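# Set the toppled can upright among the others on the belt

## Task

Get the can lying on its side standing on one flat end on the belt, next to the other cans. The other cans must still be upright and near where they began. When finished, neither arm may be in contact with any can.

## Robot and tools

Robot: two arms, left_arm and right_arm, each ending in a two-finger gripper. A camera stand sits behind them. In the scene frame the origin is at table-top height, midway between where the two bases nominally sit; +z is up, +x points out over the table, and left_arm is on the +y side (these names do not match image left and right). Calibrated base positions in the scene frame: left_arm (+0.032, +0.278, +0.004) m, right_arm (-0.002, -0.328, +0.046) m, both turned only slightly about z.

Frames: every hand pose, velocity, Hand target and wrist-camera pose an arm reports is in that arm's own base frame. Fixed cameras and the table use the scene frame. Motion offsets are along the axes of the arm's current Hand target. The fingers point along the gripper's +z and open and close along its y. end_effector_position (metres) is the point between the finger pads, just behind the tips; orientation is end_effector_quat_wxyz.

Row layout (shared by execute_actions and move): one flat list of 14 numbers covering both arms, each in [-1, 1]. First left_arm: dx, dy, dz, rx, ry, rz, opening; then right_arm in the same order. Both arms' numbers are always required. dx..rz are an offset relative to the Hand target the arm had when the action or move began, not an absolute pose; 1.0 equals 0.6 m or 180 degrees, and rx, ry, rz form a single rotation vector. Giving an arm six zeros re-commands its existing Hand target. Opening is absolute, not an offset: +1 about 87 mm between pads, +0.5 about 69, 0 about 43, -0.5 about 18, -1 shut. A 0 in the opening slot is a real command, so to keep a gripper unchanged, repeat its current value (see Tool commands).

execute_actions(actions, cameras): actions is a list of actions. Each action is a list of up to 15 rows, one per 1/30 s step; if fewer rows are given, the last one is held for the remaining steps. Every row counts from the start-of-action Hand target, so rows do not accumulate, but a second action repeating an offset moves the arm further. An empty actions list returns state plus images. cameras picks images by name; ["all"] gives all, [] none.

move(target, speed, blend, opening_speed, blocking, cameras): straight-line paths toward target, which is one 14-number row or a list of up to 15 rows. Every row is an offset from the Hand targets at the start of the move, not from the previous row. speed is top path speed in m/s (0.002 to 2.9, default 0.25; rotation up to twice that in rad/s), either one value or one per target. blend in metres rounds corners between listed targets; 0 stops at each. opening_speed is how fast, on the -1..+1 scale per second (at least 0.2), the openings ramp. blocking=false returns after about 0.5 s while motion continues. Paths last at least 0.5 s, are capped at 10 s, and do not steer around obstacles or the other arm. Grippers lag and may overshoot, more at speed or near full stretch. Keep paths away from an arm's own base, which can flip its shoulder posture. The result ends with a move: line: done (at rest within 10 mm and 2 degrees), off_target, moving, held or fault, plus limits=paced (pose clipped) or limits=held (a check withheld steps).

wait(seconds 0 to 10, cameras): lets time pass with commands held; a running move continues. stop(cameras): brakes a running move. zoom_image(camera, region): enlarges part of the latest image from cam_head_left, cam_head_right, cam_left_wrist or cam_right_wrist; region is [x0, y0, x1, y1] in pixels, at most 504 by 504. finished_scene(scene): ends the current scene, giving its number; it cannot be undone, and after ending scene 1 no further call should go in the same reply.

Cameras: cam_head_left, cam_head_right, cam_high, cam_low, cam_left_wrist, cam_right_wrist, each 896x504. Calibration matrices are supplied but may be off by a few degrees or millimetres; wrist-camera images can lag during motion.

Result fields: end_effector_position and quat per arm; Hand target (last commanded pose after clipping, origin of the next offsets); Tool commands; grip_measured (on the opening scale; Joint positions list gripper on 0 closed to 1 open); Joint positions, Joint velocities (may be shown as within noise), Joint torques (include arm weight; joints 1-3 wrap at ±28 N m), motor temperatures; execute_actions results also list positions at some steps.

Behaviour to expect: the controller limits each step's orientation change to 40 degrees from the measured one and favours position if both cannot be met. Friction and gravity leave the gripper short, low or tilted, especially far out; check the result after each move and correct. If it rests short, send the remaining distance as an offset. An arm blocked by something keeps pushing; command its target back past the gripper to release. Joint ranges (rad): waist -2.618 to 3.054, shoulder 0 to 3.142, elbow 0 to 3.142 (straight at 2.901), wrist pitch and yaw ±1.571, wrist roll ±2.094.

Gripping: close to roughly 0.04 below the grip_measured value at first contact for a firm grip; readings can be off by about 1 mm. Pads push up to about 20 N; fast closing pushes harder.

Avoid: dropping the can or releasing it while it moves, knocking cans over or off the table (an object left off the table fails), fast impacts, hard pushes, arms or grippers meeting (the clearance check does not stop gripper-on-gripper contact, and a moderate clash can fail the scene), contact with wrist-camera cables (counts as touching), and motor overheating: a MOTOR HOT line appears at 75 °C, at 90 °C the arm folds and stops working, at 100 °C it falls limp. Holding loads, full stretch or pushing unreachable poses heat motors. Loose objects may occasionally be nudged by outside pushes.

Each tool is called after "Call:" as name([rows], argument=value, ...), one row to a line, values as JSON.

## Session

Call:
execute_actions(actions=[])

Scene clock: 0.00 s.
left_arm: end_effector_position=(+0.2894, +0.0387, +0.0681) grip_measured=+1.000 end_effector_quat_wxyz=(+0.362, +0.013, +0.926, +0.106) | right_arm: end_effector_position=(+0.2997, +0.0344, +0.0148) grip_measured=+1.000 end_effector_quat_wxyz=(+0.280, -0.175, +0.931, -0.156)
Joint positions: left_arm=[0.009 1.147 0.589 -0.255 -0.181 0.11 1] | right_arm=[0.354 1.488 0.662 -0.207 0.389 -0.127 1]
Joint velocities: within noise
Joint torques (N m): no reading
Motor temperatures (°C): left_arm=[23 37 36 29 21 21 24] | right_arm=[21 23 28 24 22 21 22]
Heat: left arm: 37 °C; right arm: 28 °C.
Hand target: left_arm +0.2896, +0.0387, +0.0700; +0.362, +0.013, +0.926, +0.106 | right_arm +0.3055, +0.0365, +0.0213; +0.293, -0.172, +0.928, -0.154
Tool commands: left_gripper/opening=+1.0 right_gripper/opening=+1.0
camera_calibration:
cam_left_wrist: T_world_to_cam=[[0.0545732, -0.979515, -0.193838, 0.033572], [-0.990222, -0.0780501, 0.115621, 0.302613], [-0.128381, 0.185633, -0.974197, 0.242671], [0, 0, 0, 1]] pos_world=[0.328976, 0.0114556, 0.207929]
cam_right_wrist: T_world_to_cam=[[0.251092, -0.892976, 0.373559, -0.0496945], [-0.940205, -0.133239, 0.313468, 0.30163], [-0.230147, -0.429932, -0.873036, 0.241958], [0, 0, 0, 1]] pos_world=[0.351758, 0.0998383, 0.135251]

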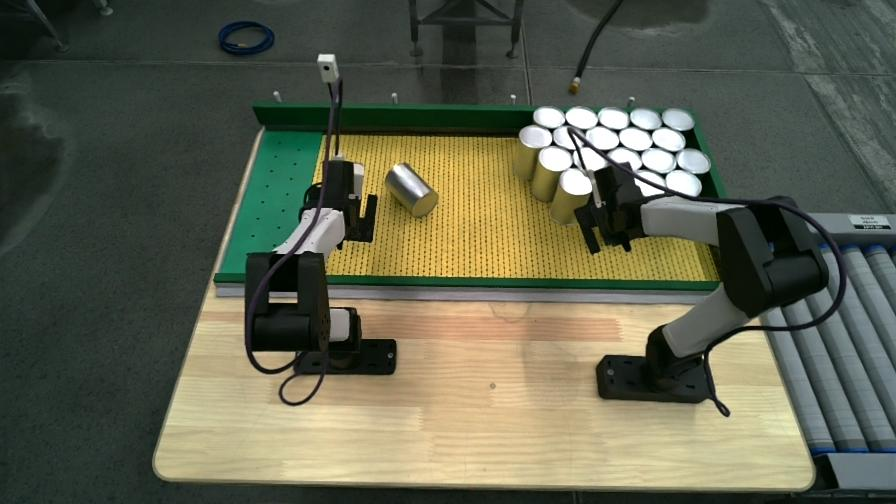

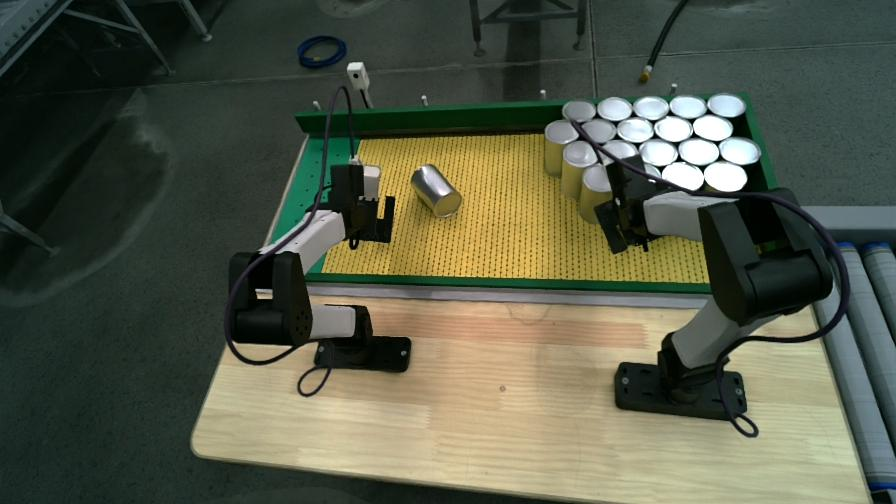

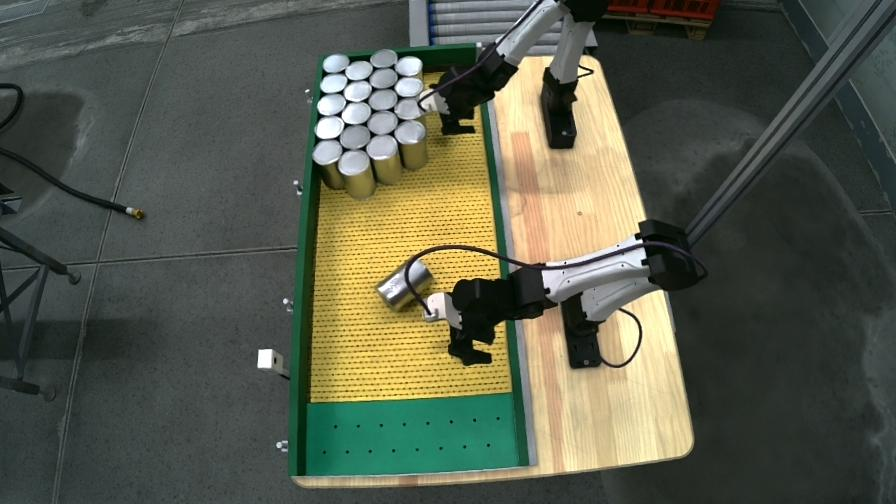

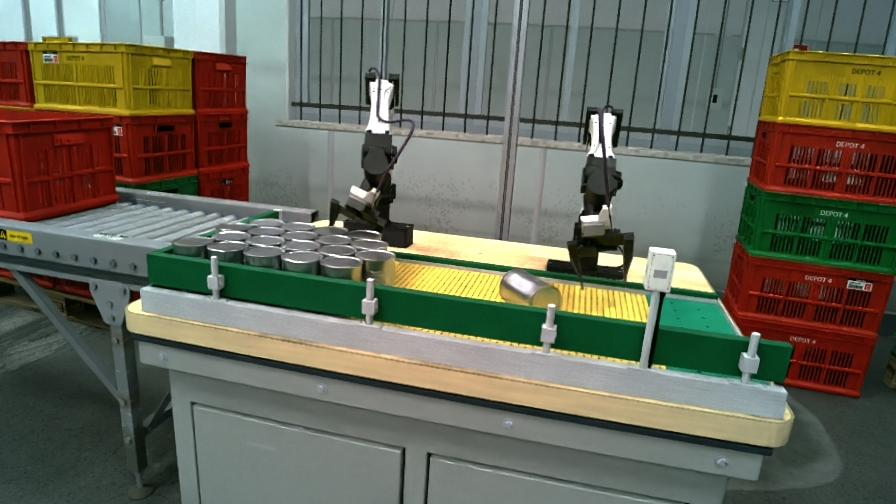

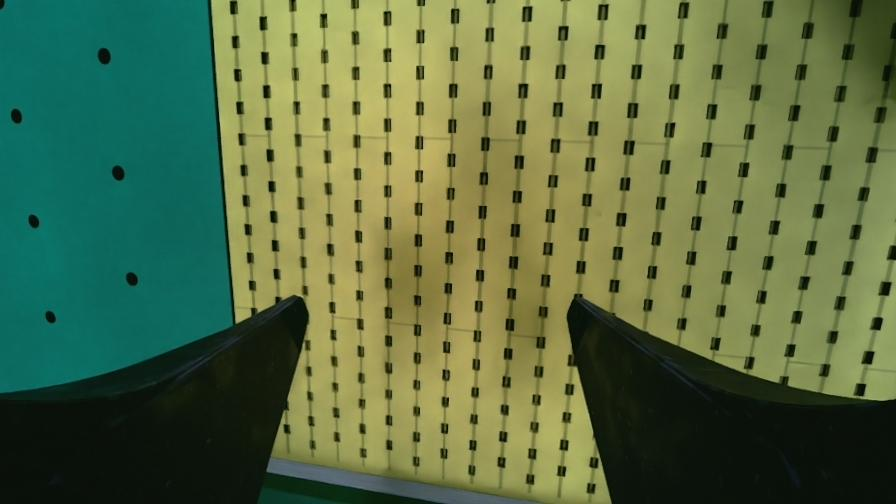

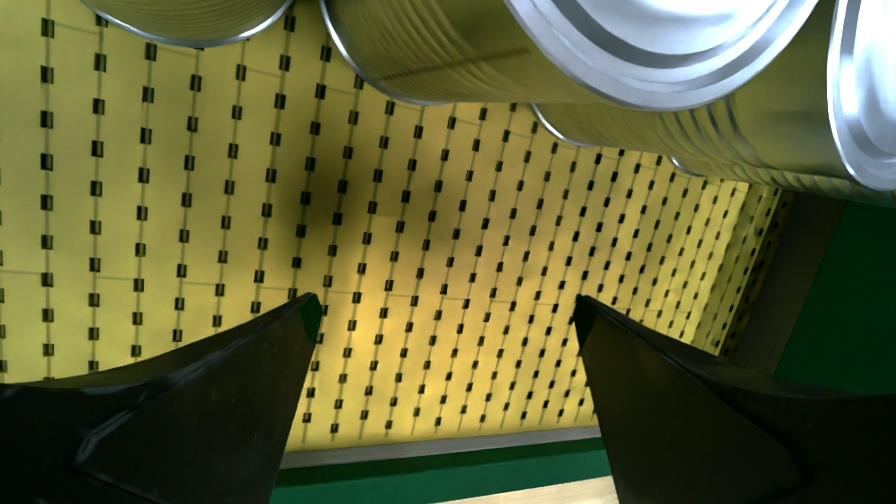

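Call:
move([
  [-0.202, -0.0263, -0.0985, 0, 0, 0, 1, 0.0472, -0.0775, -0.1997, 0, 0, 0, 1],
  [-0.2569, -0.1997, 0.0342, 0.0492, 0.2178, -0.2728, 1, 0.0472, -0.0775, -0.1997, 0, 0, 0, 1],
], speed=0.35, blend=[0.05, 0], cameras=["cam_left_wrist", "cam_high", "cam_head_right"])

Scene clock: 134.97 s.
left_arm: end_effector_position=(+0.4235, -0.0907, +0.1332) grip_measured=+1.000 end_effector_quat_wxyz=(+0.061, -0.364, +0.921, -0.122) | right_arm: end_effector_position=(+0.2180, +0.0028, +0.1082) grip_measured=+1.000 end_effector_quat_wxyz=(+0.278, -0.176, +0.931, -0.158)
Joint positions: left_arm=[-0.073 2.102 1.998 -1.248 0.166 -0.844 1] | right_arm=[0.348 0.965 0.726 -0.797 0.389 -0.134 1]
Joint torques (N m): left_arm=[0.23 -9.14 10.14 0.54 -0.02 -0.13] | right_arm=[0.68 -1.77 8.95 1.27 0.05 -0.09]
Motor temperatures (°C): left_arm=[23 36 45 32 21 21 23] | right_arm=[21 26 32 25 22 21 22]
Heat: left arm: 45 °C; right arm: 32 °C.
Hand target: left_arm +0.4233, -0.0903, +0.1337; +0.049, -0.373, +0.918, -0.121 | right_arm +0.2229, +0.0055, +0.1190; +0.292, -0.172, +0.928, -0.154
Off the commanded pose: left_arm 0.001 m, 2 deg | right_arm 0.012 m, 2 deg.
move: off_target (right_arm)
camera_calibration:
cam_left_wrist: T_world_to_cam=[[0.662214, -0.696675, 0.275892, -0.38207], [-0.621736, -0.305358, 0.72125, 0.16042], [-0.418231, -0.649153, -0.63536, 0.349214], [0, 0, 0, 1]] pos_world=[0.498804, 0.00950027, 0.211584]
Images, in order (width x height): cam_head_right 896x504, cam_high 896x504, cam_left_wrist 896x504.

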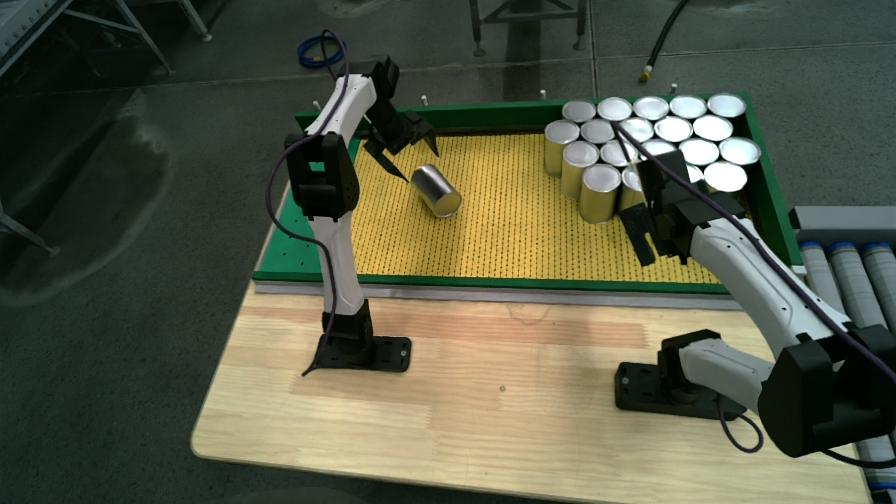

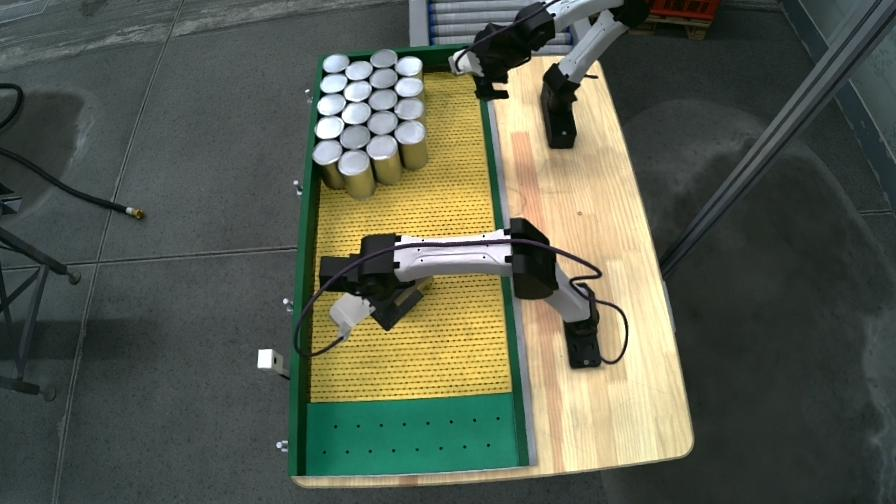

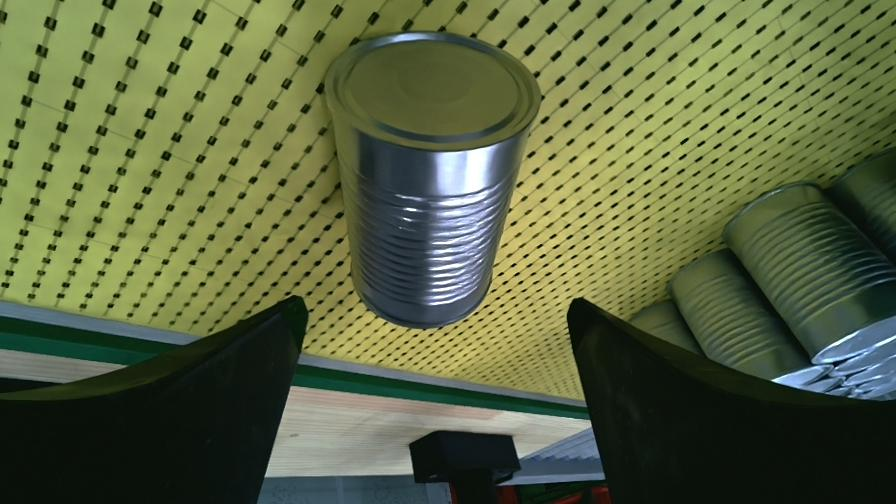

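Call:
move([
  [0, 0.0083, 0.1333, 0, 0, 0.022, 1, 0, 0, 0, 0, 0, 0, 1],
  [0, 0.0083, 0.1333, 0, 0, 0.022, 0.46, 0, 0, 0, 0, 0, 0, 1],
], speed=0.15, opening_speed=0.5, cameras=["cam_left_wrist"])

Scene clock: 168.10 s.
left_arm: end_effector_position=(+0.4374, -0.1003, +0.0634) grip_measured=+0.612 end_effector_quat_wxyz=(+0.061, -0.347, +0.928, -0.122) | right_arm: end_effector_position=(+0.2180, +0.0028, +0.1082) grip_measured=+1.000 end_effector_quat_wxyz=(+0.278, -0.176, +0.931, -0.158)
Joint positions: left_arm=[-0.093 2.17 1.827 -1.01 0.166 -0.828 0.806] | right_arm=[0.348 0.965 0.726 -0.797 0.389 -0.134 1]
Joint torques (N m): left_arm=[-0.49 -10.33 6.46 0.92 -0.03 0.12] | right_arm=[0.69 -1.78 8.83 1.21 0.11 -0.13]
Motor temperatures (°C): left_arm=[23 45 48 29 21 21 23] | right_arm=[21 25 33 26 22 21 22]
Heat: left arm: 48 °C; right arm: 33 °C.
Hand target: left_arm +0.4344, -0.1017, +0.0552; +0.054, -0.341, +0.931, -0.119 | right_arm +0.2229, +0.0055, +0.1190; +0.292, -0.172, +0.928, -0.154
Off the commanded pose: left_arm 0.009 m, 1 deg | right_arm 0.012 m, 2 deg.
move: off_target (right_arm)
camera_calibration:
cam_left_wrist: T_world_to_cam=[[0.636016, -0.720685, 0.275855, -0.369684], [-0.634661, -0.285177, 0.718247, 0.224328], [-0.438963, -0.631892, -0.638768, 0.315504], [0, 0, 0, 1]] pos_world=[0.515991, -0.0030885, 0.14239]
Images, in order (width x height): cam_left_wrist 896x504.

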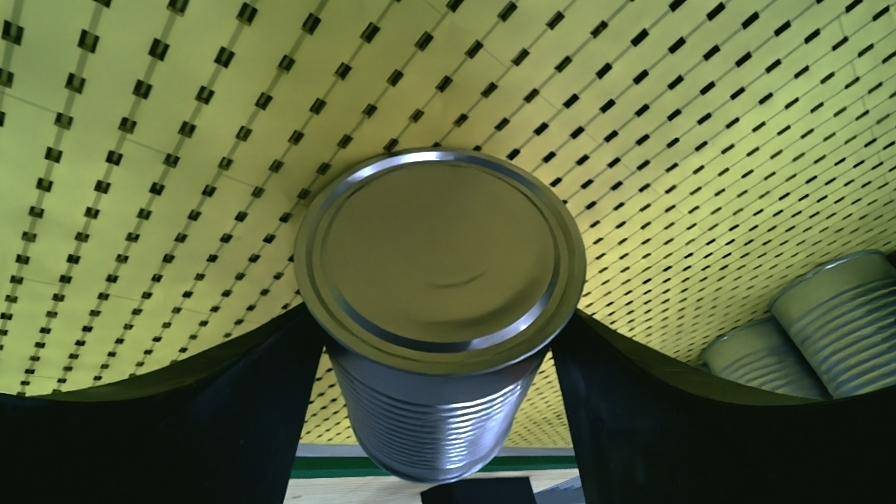

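Call:
move([
  [-0.0029, -0.0388, -0.1449, 0, 0, 0, 0.46, 0, 0, 0, 0, 0, 0, 1],
  [0.3421, -0.1983, -0.2038, 0.3122, -0.3403, 0.3964, 0.46, 0, 0, 0, 0, 0, 0, 1],
], speed=[0.12, 0.3], blend=[0.01, 0], cameras=["cam_left_wrist", "cam_low"])

Scene clock: 208.13 s.
left_arm: end_effector_position=(+0.3212, -0.2898, +0.1565) grip_measured=+0.612 end_effector_quat_wxyz=(+0.603, +0.275, +0.705, -0.252) | right_arm: end_effector_position=(+0.2180, +0.0028, +0.1082) grip_measured=+1.000 end_effector_quat_wxyz=(+0.278, -0.176, +0.931, -0.158)
Joint positions: left_arm=[-0.708 1.429 0.596 0.687 0.06 -0.015 0.806] | right_arm=[0.348 0.965 0.726 -0.797 0.389 -0.134 1]
Joint torques (N m): left_arm=[-0.12 -5.91 8.51 3.67 0.09 0.13] | right_arm=[0.68 -1.55 8.92 1.28 0.09 -0.07]
Motor temperatures (°C): left_arm=[23 53 43 30 21 21 24] | right_arm=[21 24 34 26 22 21 22]
Heat: left arm: 53 °C; right arm: 34 °C.
Hand target: left_arm +0.3300, -0.2999, +0.2004; +0.663, +0.266, +0.644, -0.275 | right_arm +0.2229, +0.0055, +0.1190; +0.292, -0.172, +0.928, -0.154
Off the commanded pose: left_arm 0.046 m, 10 deg | right_arm 0.012 m, 2 deg.
move: off_target (left_arm, right_arm)
camera_calibration:
cam_left_wrist: T_world_to_cam=[[-0.696248, -0.716946, 0.0350417, 0.00859496], [-0.622525, 0.578808, -0.52673, 0.47095], [0.357354, -0.388549, -0.84931, 0.0519762], [0, 0, 0, 1]] pos_world=[0.280588, -0.246233, 0.291906]
Images, in order (width x height): cam_low 896x504, cam_left_wrist 896x504.

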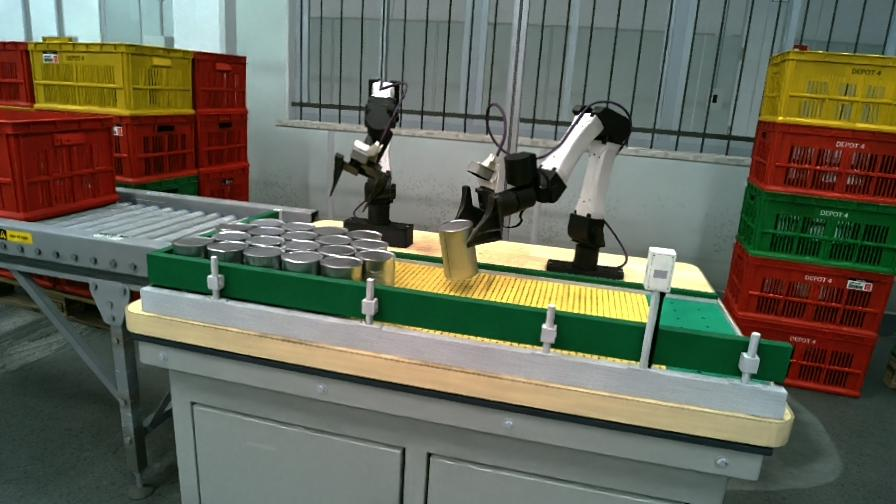

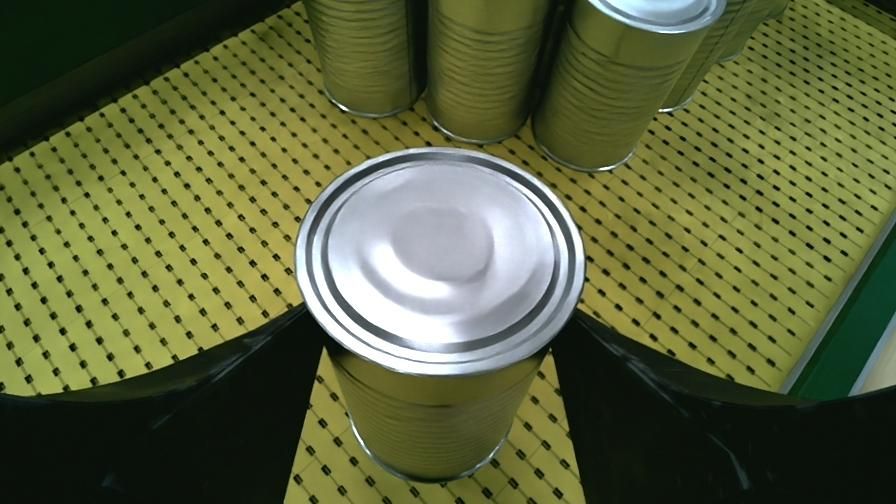

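Call:
move(target=[-0.0288, -0.0637, 0.1612, 0.044, -0.0556, 0, 0.46, 0, 0, 0, 0, 0, 0, 1], speed=0.15, cameras=["cam_left_wrist", "cam_low", "cam_head_right"])

Scene clock: 248.63 s.
left_arm: end_effector_position=(+0.3572, -0.3736, +0.1476) grip_measured=+0.612 end_effector_quat_wxyz=(+0.624, +0.307, +0.650, -0.308) | right_arm: end_effector_position=(+0.2180, +0.0028, +0.1082) grip_measured=+1.000 end_effector_quat_wxyz=(+0.278, -0.176, +0.931, -0.158)
Joint positions: left_arm=[-0.759 1.822 0.831 0.958 0.141 -0.014 0.806] | right_arm=[0.348 0.965 0.726 -0.797 0.389 -0.134 1]
Joint torques (N m): left_arm=[-0.59 -8.99 12.89 3.68 0.06 -0.03] | right_arm=[0.49 -1.65 8.99 1.27 0.07 -0.07]
Motor temperatures (°C): left_arm=[23 46 46 48 21 21 25] | right_arm=[21 24 35 26 22 21 22]
Heat: left arm: 48 °C; right arm: 35 °C.
Hand target: left_arm +0.3710, -0.3950, +0.2204; +0.696, +0.287, +0.563, -0.341 | right_arm +0.2229, +0.0055, +0.1190; +0.292, -0.172, +0.928, -0.154
Off the commanded pose: left_arm 0.077 m, 14 deg | right_arm 0.012 m, 2 deg.
move: off_target (left_arm, right_arm)
camera_calibration:
cam_left_wrist: T_world_to_cam=[[-0.786704, -0.616655, 0.028877, 0.0447035], [-0.498207, 0.606579, -0.619558, 0.516861], [0.364537, -0.501795, -0.78442, -0.0555062], [0, 0, 0, 1]] pos_world=[0.312906, -0.313803, 0.275394]
Images, in order (width x height): cam_head_right 896x504, cam_low 896x504, cam_left_wrist 896x504.

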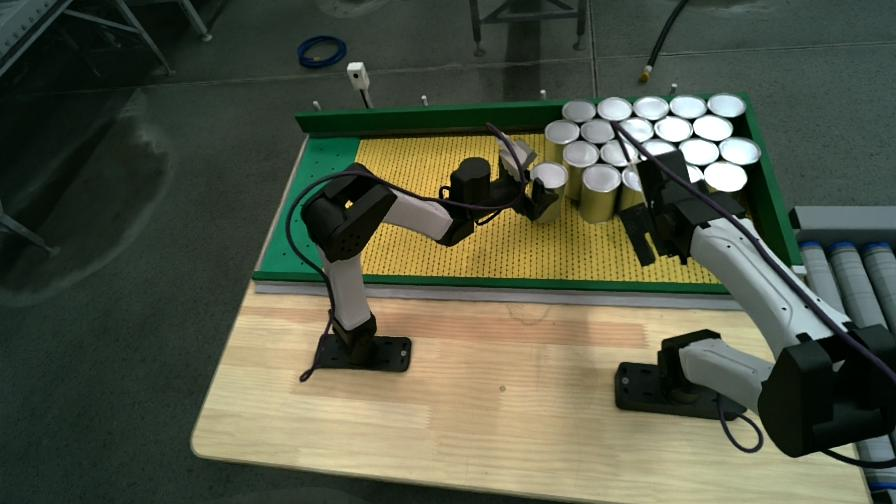

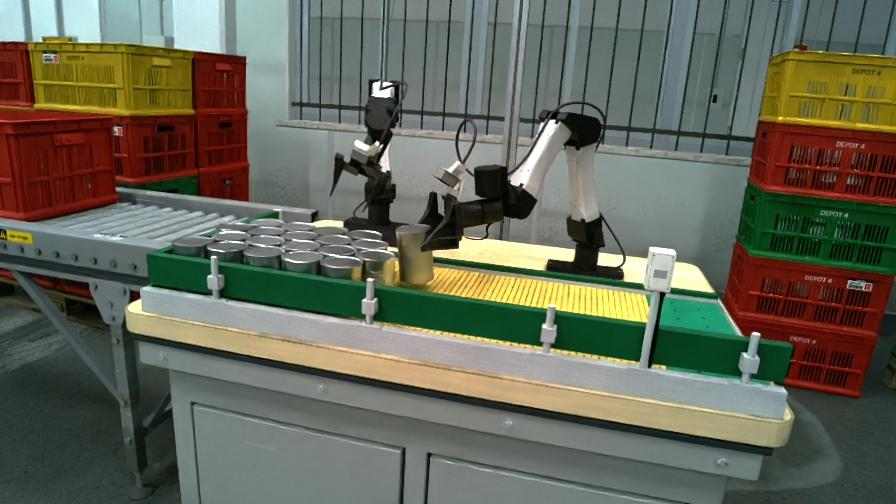

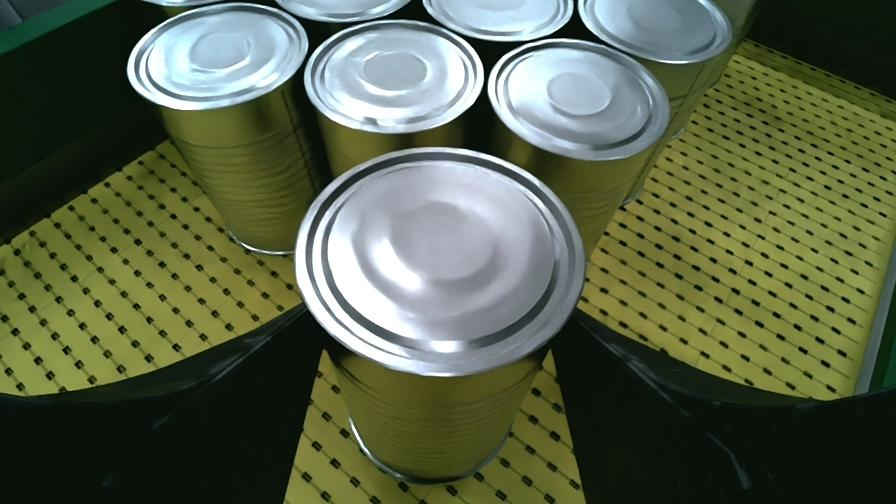

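Call:
move(target=[0.1338, -0.0025, -0.0555, 0, 0.0333, 0, 0.46, 0, 0, 0, 0, 0, 0, 1], speed=0.05, cameras=["cam_left_wrist", "cam_low"])

Scene clock: 306.20 s.
left_arm: end_effector_position=(+0.3618, -0.3798, +0.1221) grip_measured=+0.612 end_effector_quat_wxyz=(+0.645, +0.302, +0.626, -0.318) | right_arm: end_effector_position=(+0.2180, +0.0028, +0.1082) grip_measured=+1.000 end_effector_quat_wxyz=(+0.278, -0.176, +0.931, -0.158)
Joint positions: left_arm=[-0.759 1.972 0.808 1.199 0.149 -0.013 0.806] | right_arm=[0.348 0.965 0.726 -0.797 0.389 -0.134 1]
Joint torques (N m): left_arm=[-0.21 -8.09 5.96 2.92 0.03 0.11] | right_arm=[0.29 -1.57 8.77 1.23 0.08 -0.07]
Motor temperatures (°C): left_arm=[23 50 57 58 21 21 25] | right_arm=[21 24 36 26 22 21 22]
Heat: left arm: 58 °C; right arm: 36 °C.
Hand target: left_arm +0.3609, -0.3819, +0.1351; +0.666, +0.304, +0.599, -0.325 | right_arm +0.2229, +0.0055, +0.1190; +0.292, -0.172, +0.928, -0.154
Off the commanded pose: left_arm 0.013 m, 4 deg | right_arm 0.012 m, 2 deg.
move: off_target (left_arm, right_arm)
camera_calibration:
cam_left_wrist: T_world_to_cam=[[-0.792731, -0.609297, 0.0182963, 0.0513817], [-0.461687, 0.580542, -0.670684, 0.490286], [0.398024, -0.540119, -0.741518, -0.112222], [0, 0, 0, 1]] pos_world=[0.311757, -0.313938, 0.244672]
Images, in order (width x height): cam_low 896x504, cam_left_wrist 896x504.

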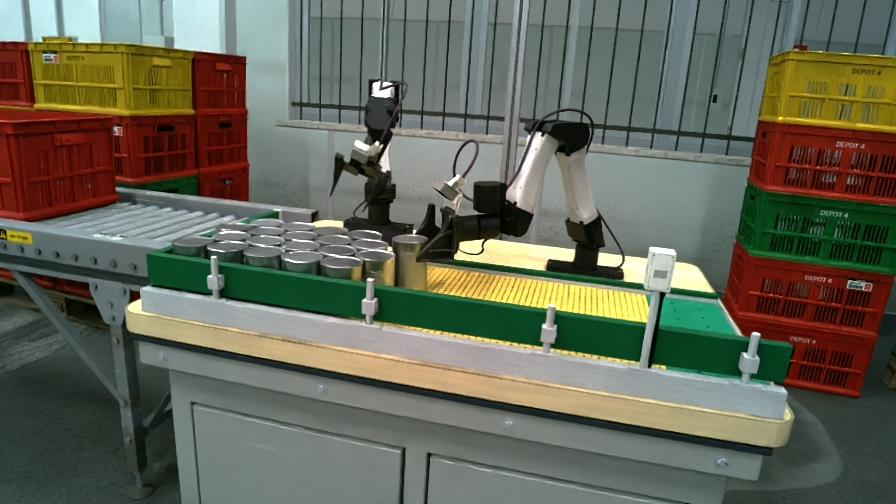

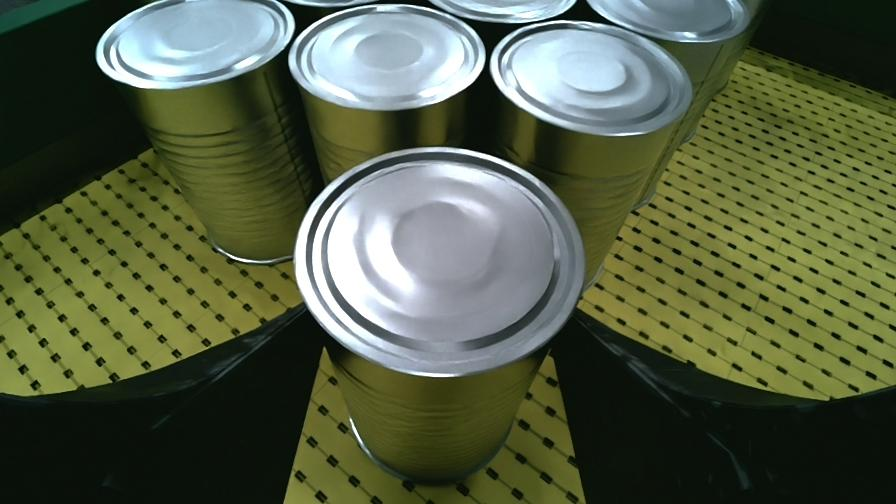

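Call:
zoom_image(camera="cam_low", region=[330, 200, 490, 310])

Scaled by 3.150 from the camera's 896x504 image, which has a finer 1280x720 frame.

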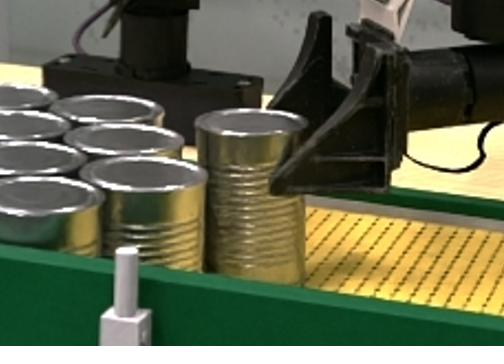

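Call:
move([
  [0.0282, 0, -0.0017, 0, 0, 0, 0.58, 0, 0, 0, 0, 0, 0, 1],
  [0.0282, 0, -0.0017, 0, 0, 0, 1, 0, 0, 0, 0, 0, 0, 1],
], speed=0.05, opening_speed=0.4, cameras=["cam_left_wrist", "cam_low"])

Scene clock: 360.30 s.
left_arm: end_effector_position=(+0.3642, -0.3824, +0.1227) grip_measured=+1.000 end_effector_quat_wxyz=(+0.665, +0.297, +0.604, -0.325) | right_arm: end_effector_position=(+0.2180, +0.0028, +0.1082) grip_measured=+1.000 end_effector_quat_wxyz=(+0.278, -0.176, +0.931, -0.158)
Joint positions: left_arm=[-0.758 2.03 0.808 1.318 0.153 -0.012 1] | right_arm=[0.348 0.965 0.726 -0.797 0.389 -0.134 1]
Joint torques (N m): left_arm=[-0.18 -7.5 5.26 2.4 0 0.09] | right_arm=[0.55 -1.91 8.91 1.16 0.08 -0.04]
Motor temperatures (°C): left_arm=[23 48 47 55 21 21 25] | right_arm=[21 24 36 26 22 21 22]
Heat: left arm: 55 °C; right arm: 36 °C.
Hand target: left_arm +0.3617, -0.3822, +0.1182; +0.666, +0.304, +0.599, -0.325 | right_arm +0.2229, +0.0055, +0.1190; +0.292, -0.172, +0.928, -0.154
Off the commanded pose: left_arm 0.005 m, 1 deg | right_arm 0.012 m, 2 deg.
move: off_target (right_arm)
camera_calibration:
cam_left_wrist: T_world_to_cam=[[-0.795138, -0.606386, 0.00720281, 0.0551354], [-0.428405, 0.553271, -0.714395, 0.476058], [0.429214, -0.571128, -0.699706, -0.142399], [0, 0, 0, 1]] pos_world=[0.308906, -0.311284, 0.240058]
Images, in order (width x height): cam_low 896x504, cam_left_wrist 896x504.

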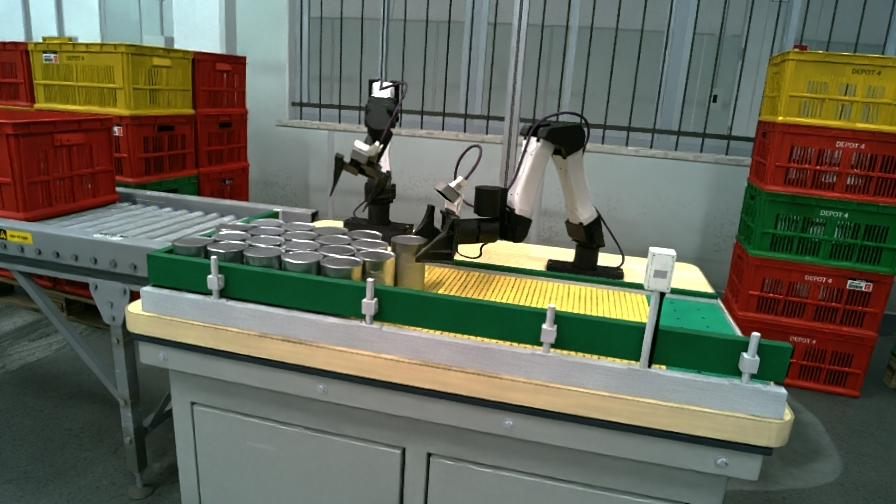

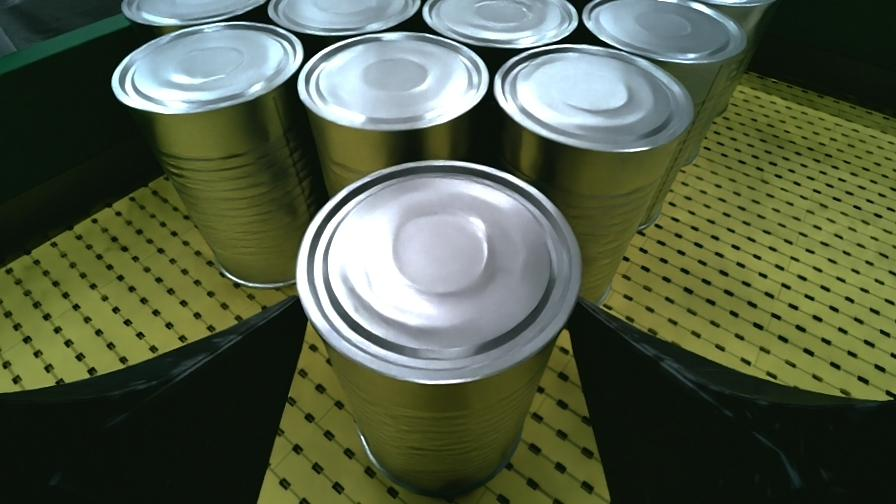

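Call:
move([
  [0, 0, -0.14, 0, 0, 0, 1, 0, 0, 0, 0, 0, 0, 1],
  [-0.12, 0, -0.25, 0, 0, 0, 1, 0, 0, 0, 0, 0, 0, 1],
], speed=[0.12, 0.25], blend=[0.02, 0], cameras=["cam_head_right", "cam_low"])

Scene clock: 371.03 s.
left_arm: end_effector_position=(+0.2681, -0.2580, +0.1747) grip_measured=+1.000 end_effector_quat_wxyz=(+0.669, +0.300, +0.600, -0.321) | right_arm: end_effector_position=(+0.2180, +0.0028, +0.1082) grip_measured=+1.000 end_effector_quat_wxyz=(+0.278, -0.176, +0.931, -0.158)
Joint positions: left_arm=[-0.637 1.268 0.262 1.11 0.273 -0.012 1] | right_arm=[0.348 0.965 0.726 -0.797 0.389 -0.134 1]
Joint torques (N m): left_arm=[0.18 -3.62 7.16 2 0.04 -0.05] | right_arm=[0.46 -1.59 8.96 1.22 0.11 0]
Heat: left arm: 53 °C; right arm: 36 °C.
Hand target: left_arm +0.2664, -0.2582, +0.1751; +0.666, +0.304, +0.599, -0.325 | right_arm +0.2229, +0.0055, +0.1190; +0.292, -0.172, +0.928, -0.154
Off the commanded pose: left_arm 0.002 m, 1 deg | right_arm 0.012 m, 2 deg.
move: off_target (right_arm)
Images, in order (width x height): cam_head_right 896x504, cam_low 896x504.

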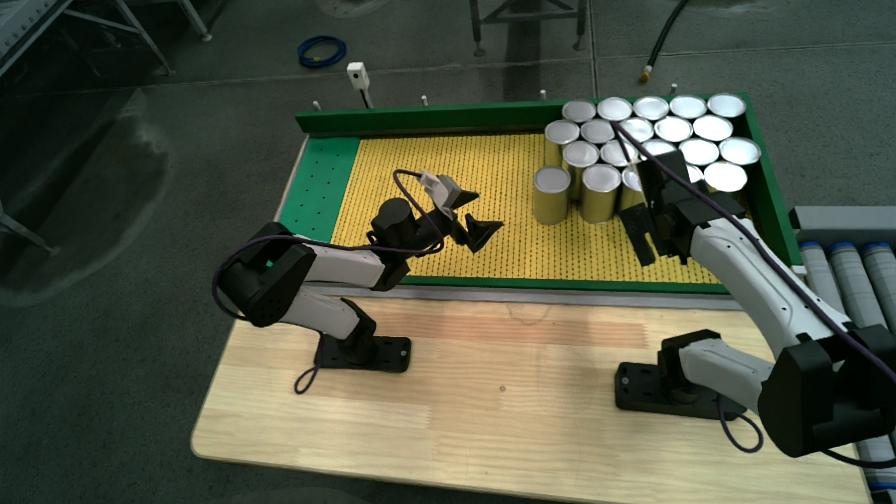

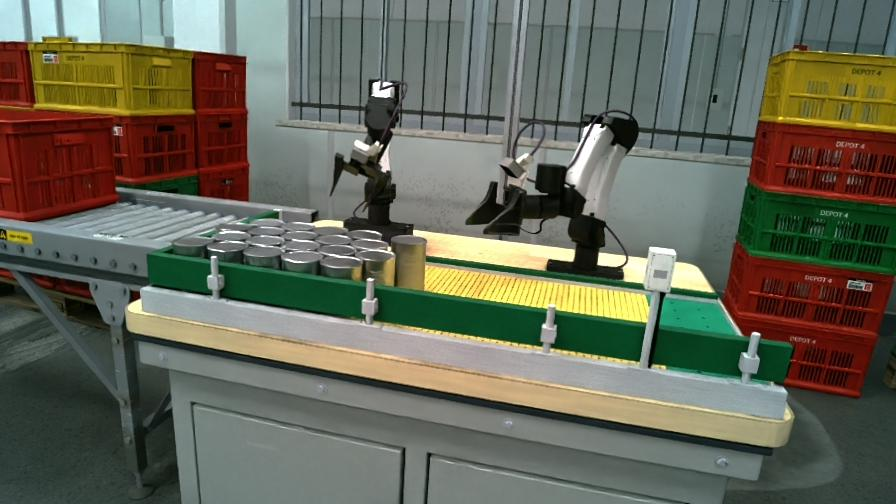

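Call:
finished_scene(scene=2)

The scene is finished: the task was done.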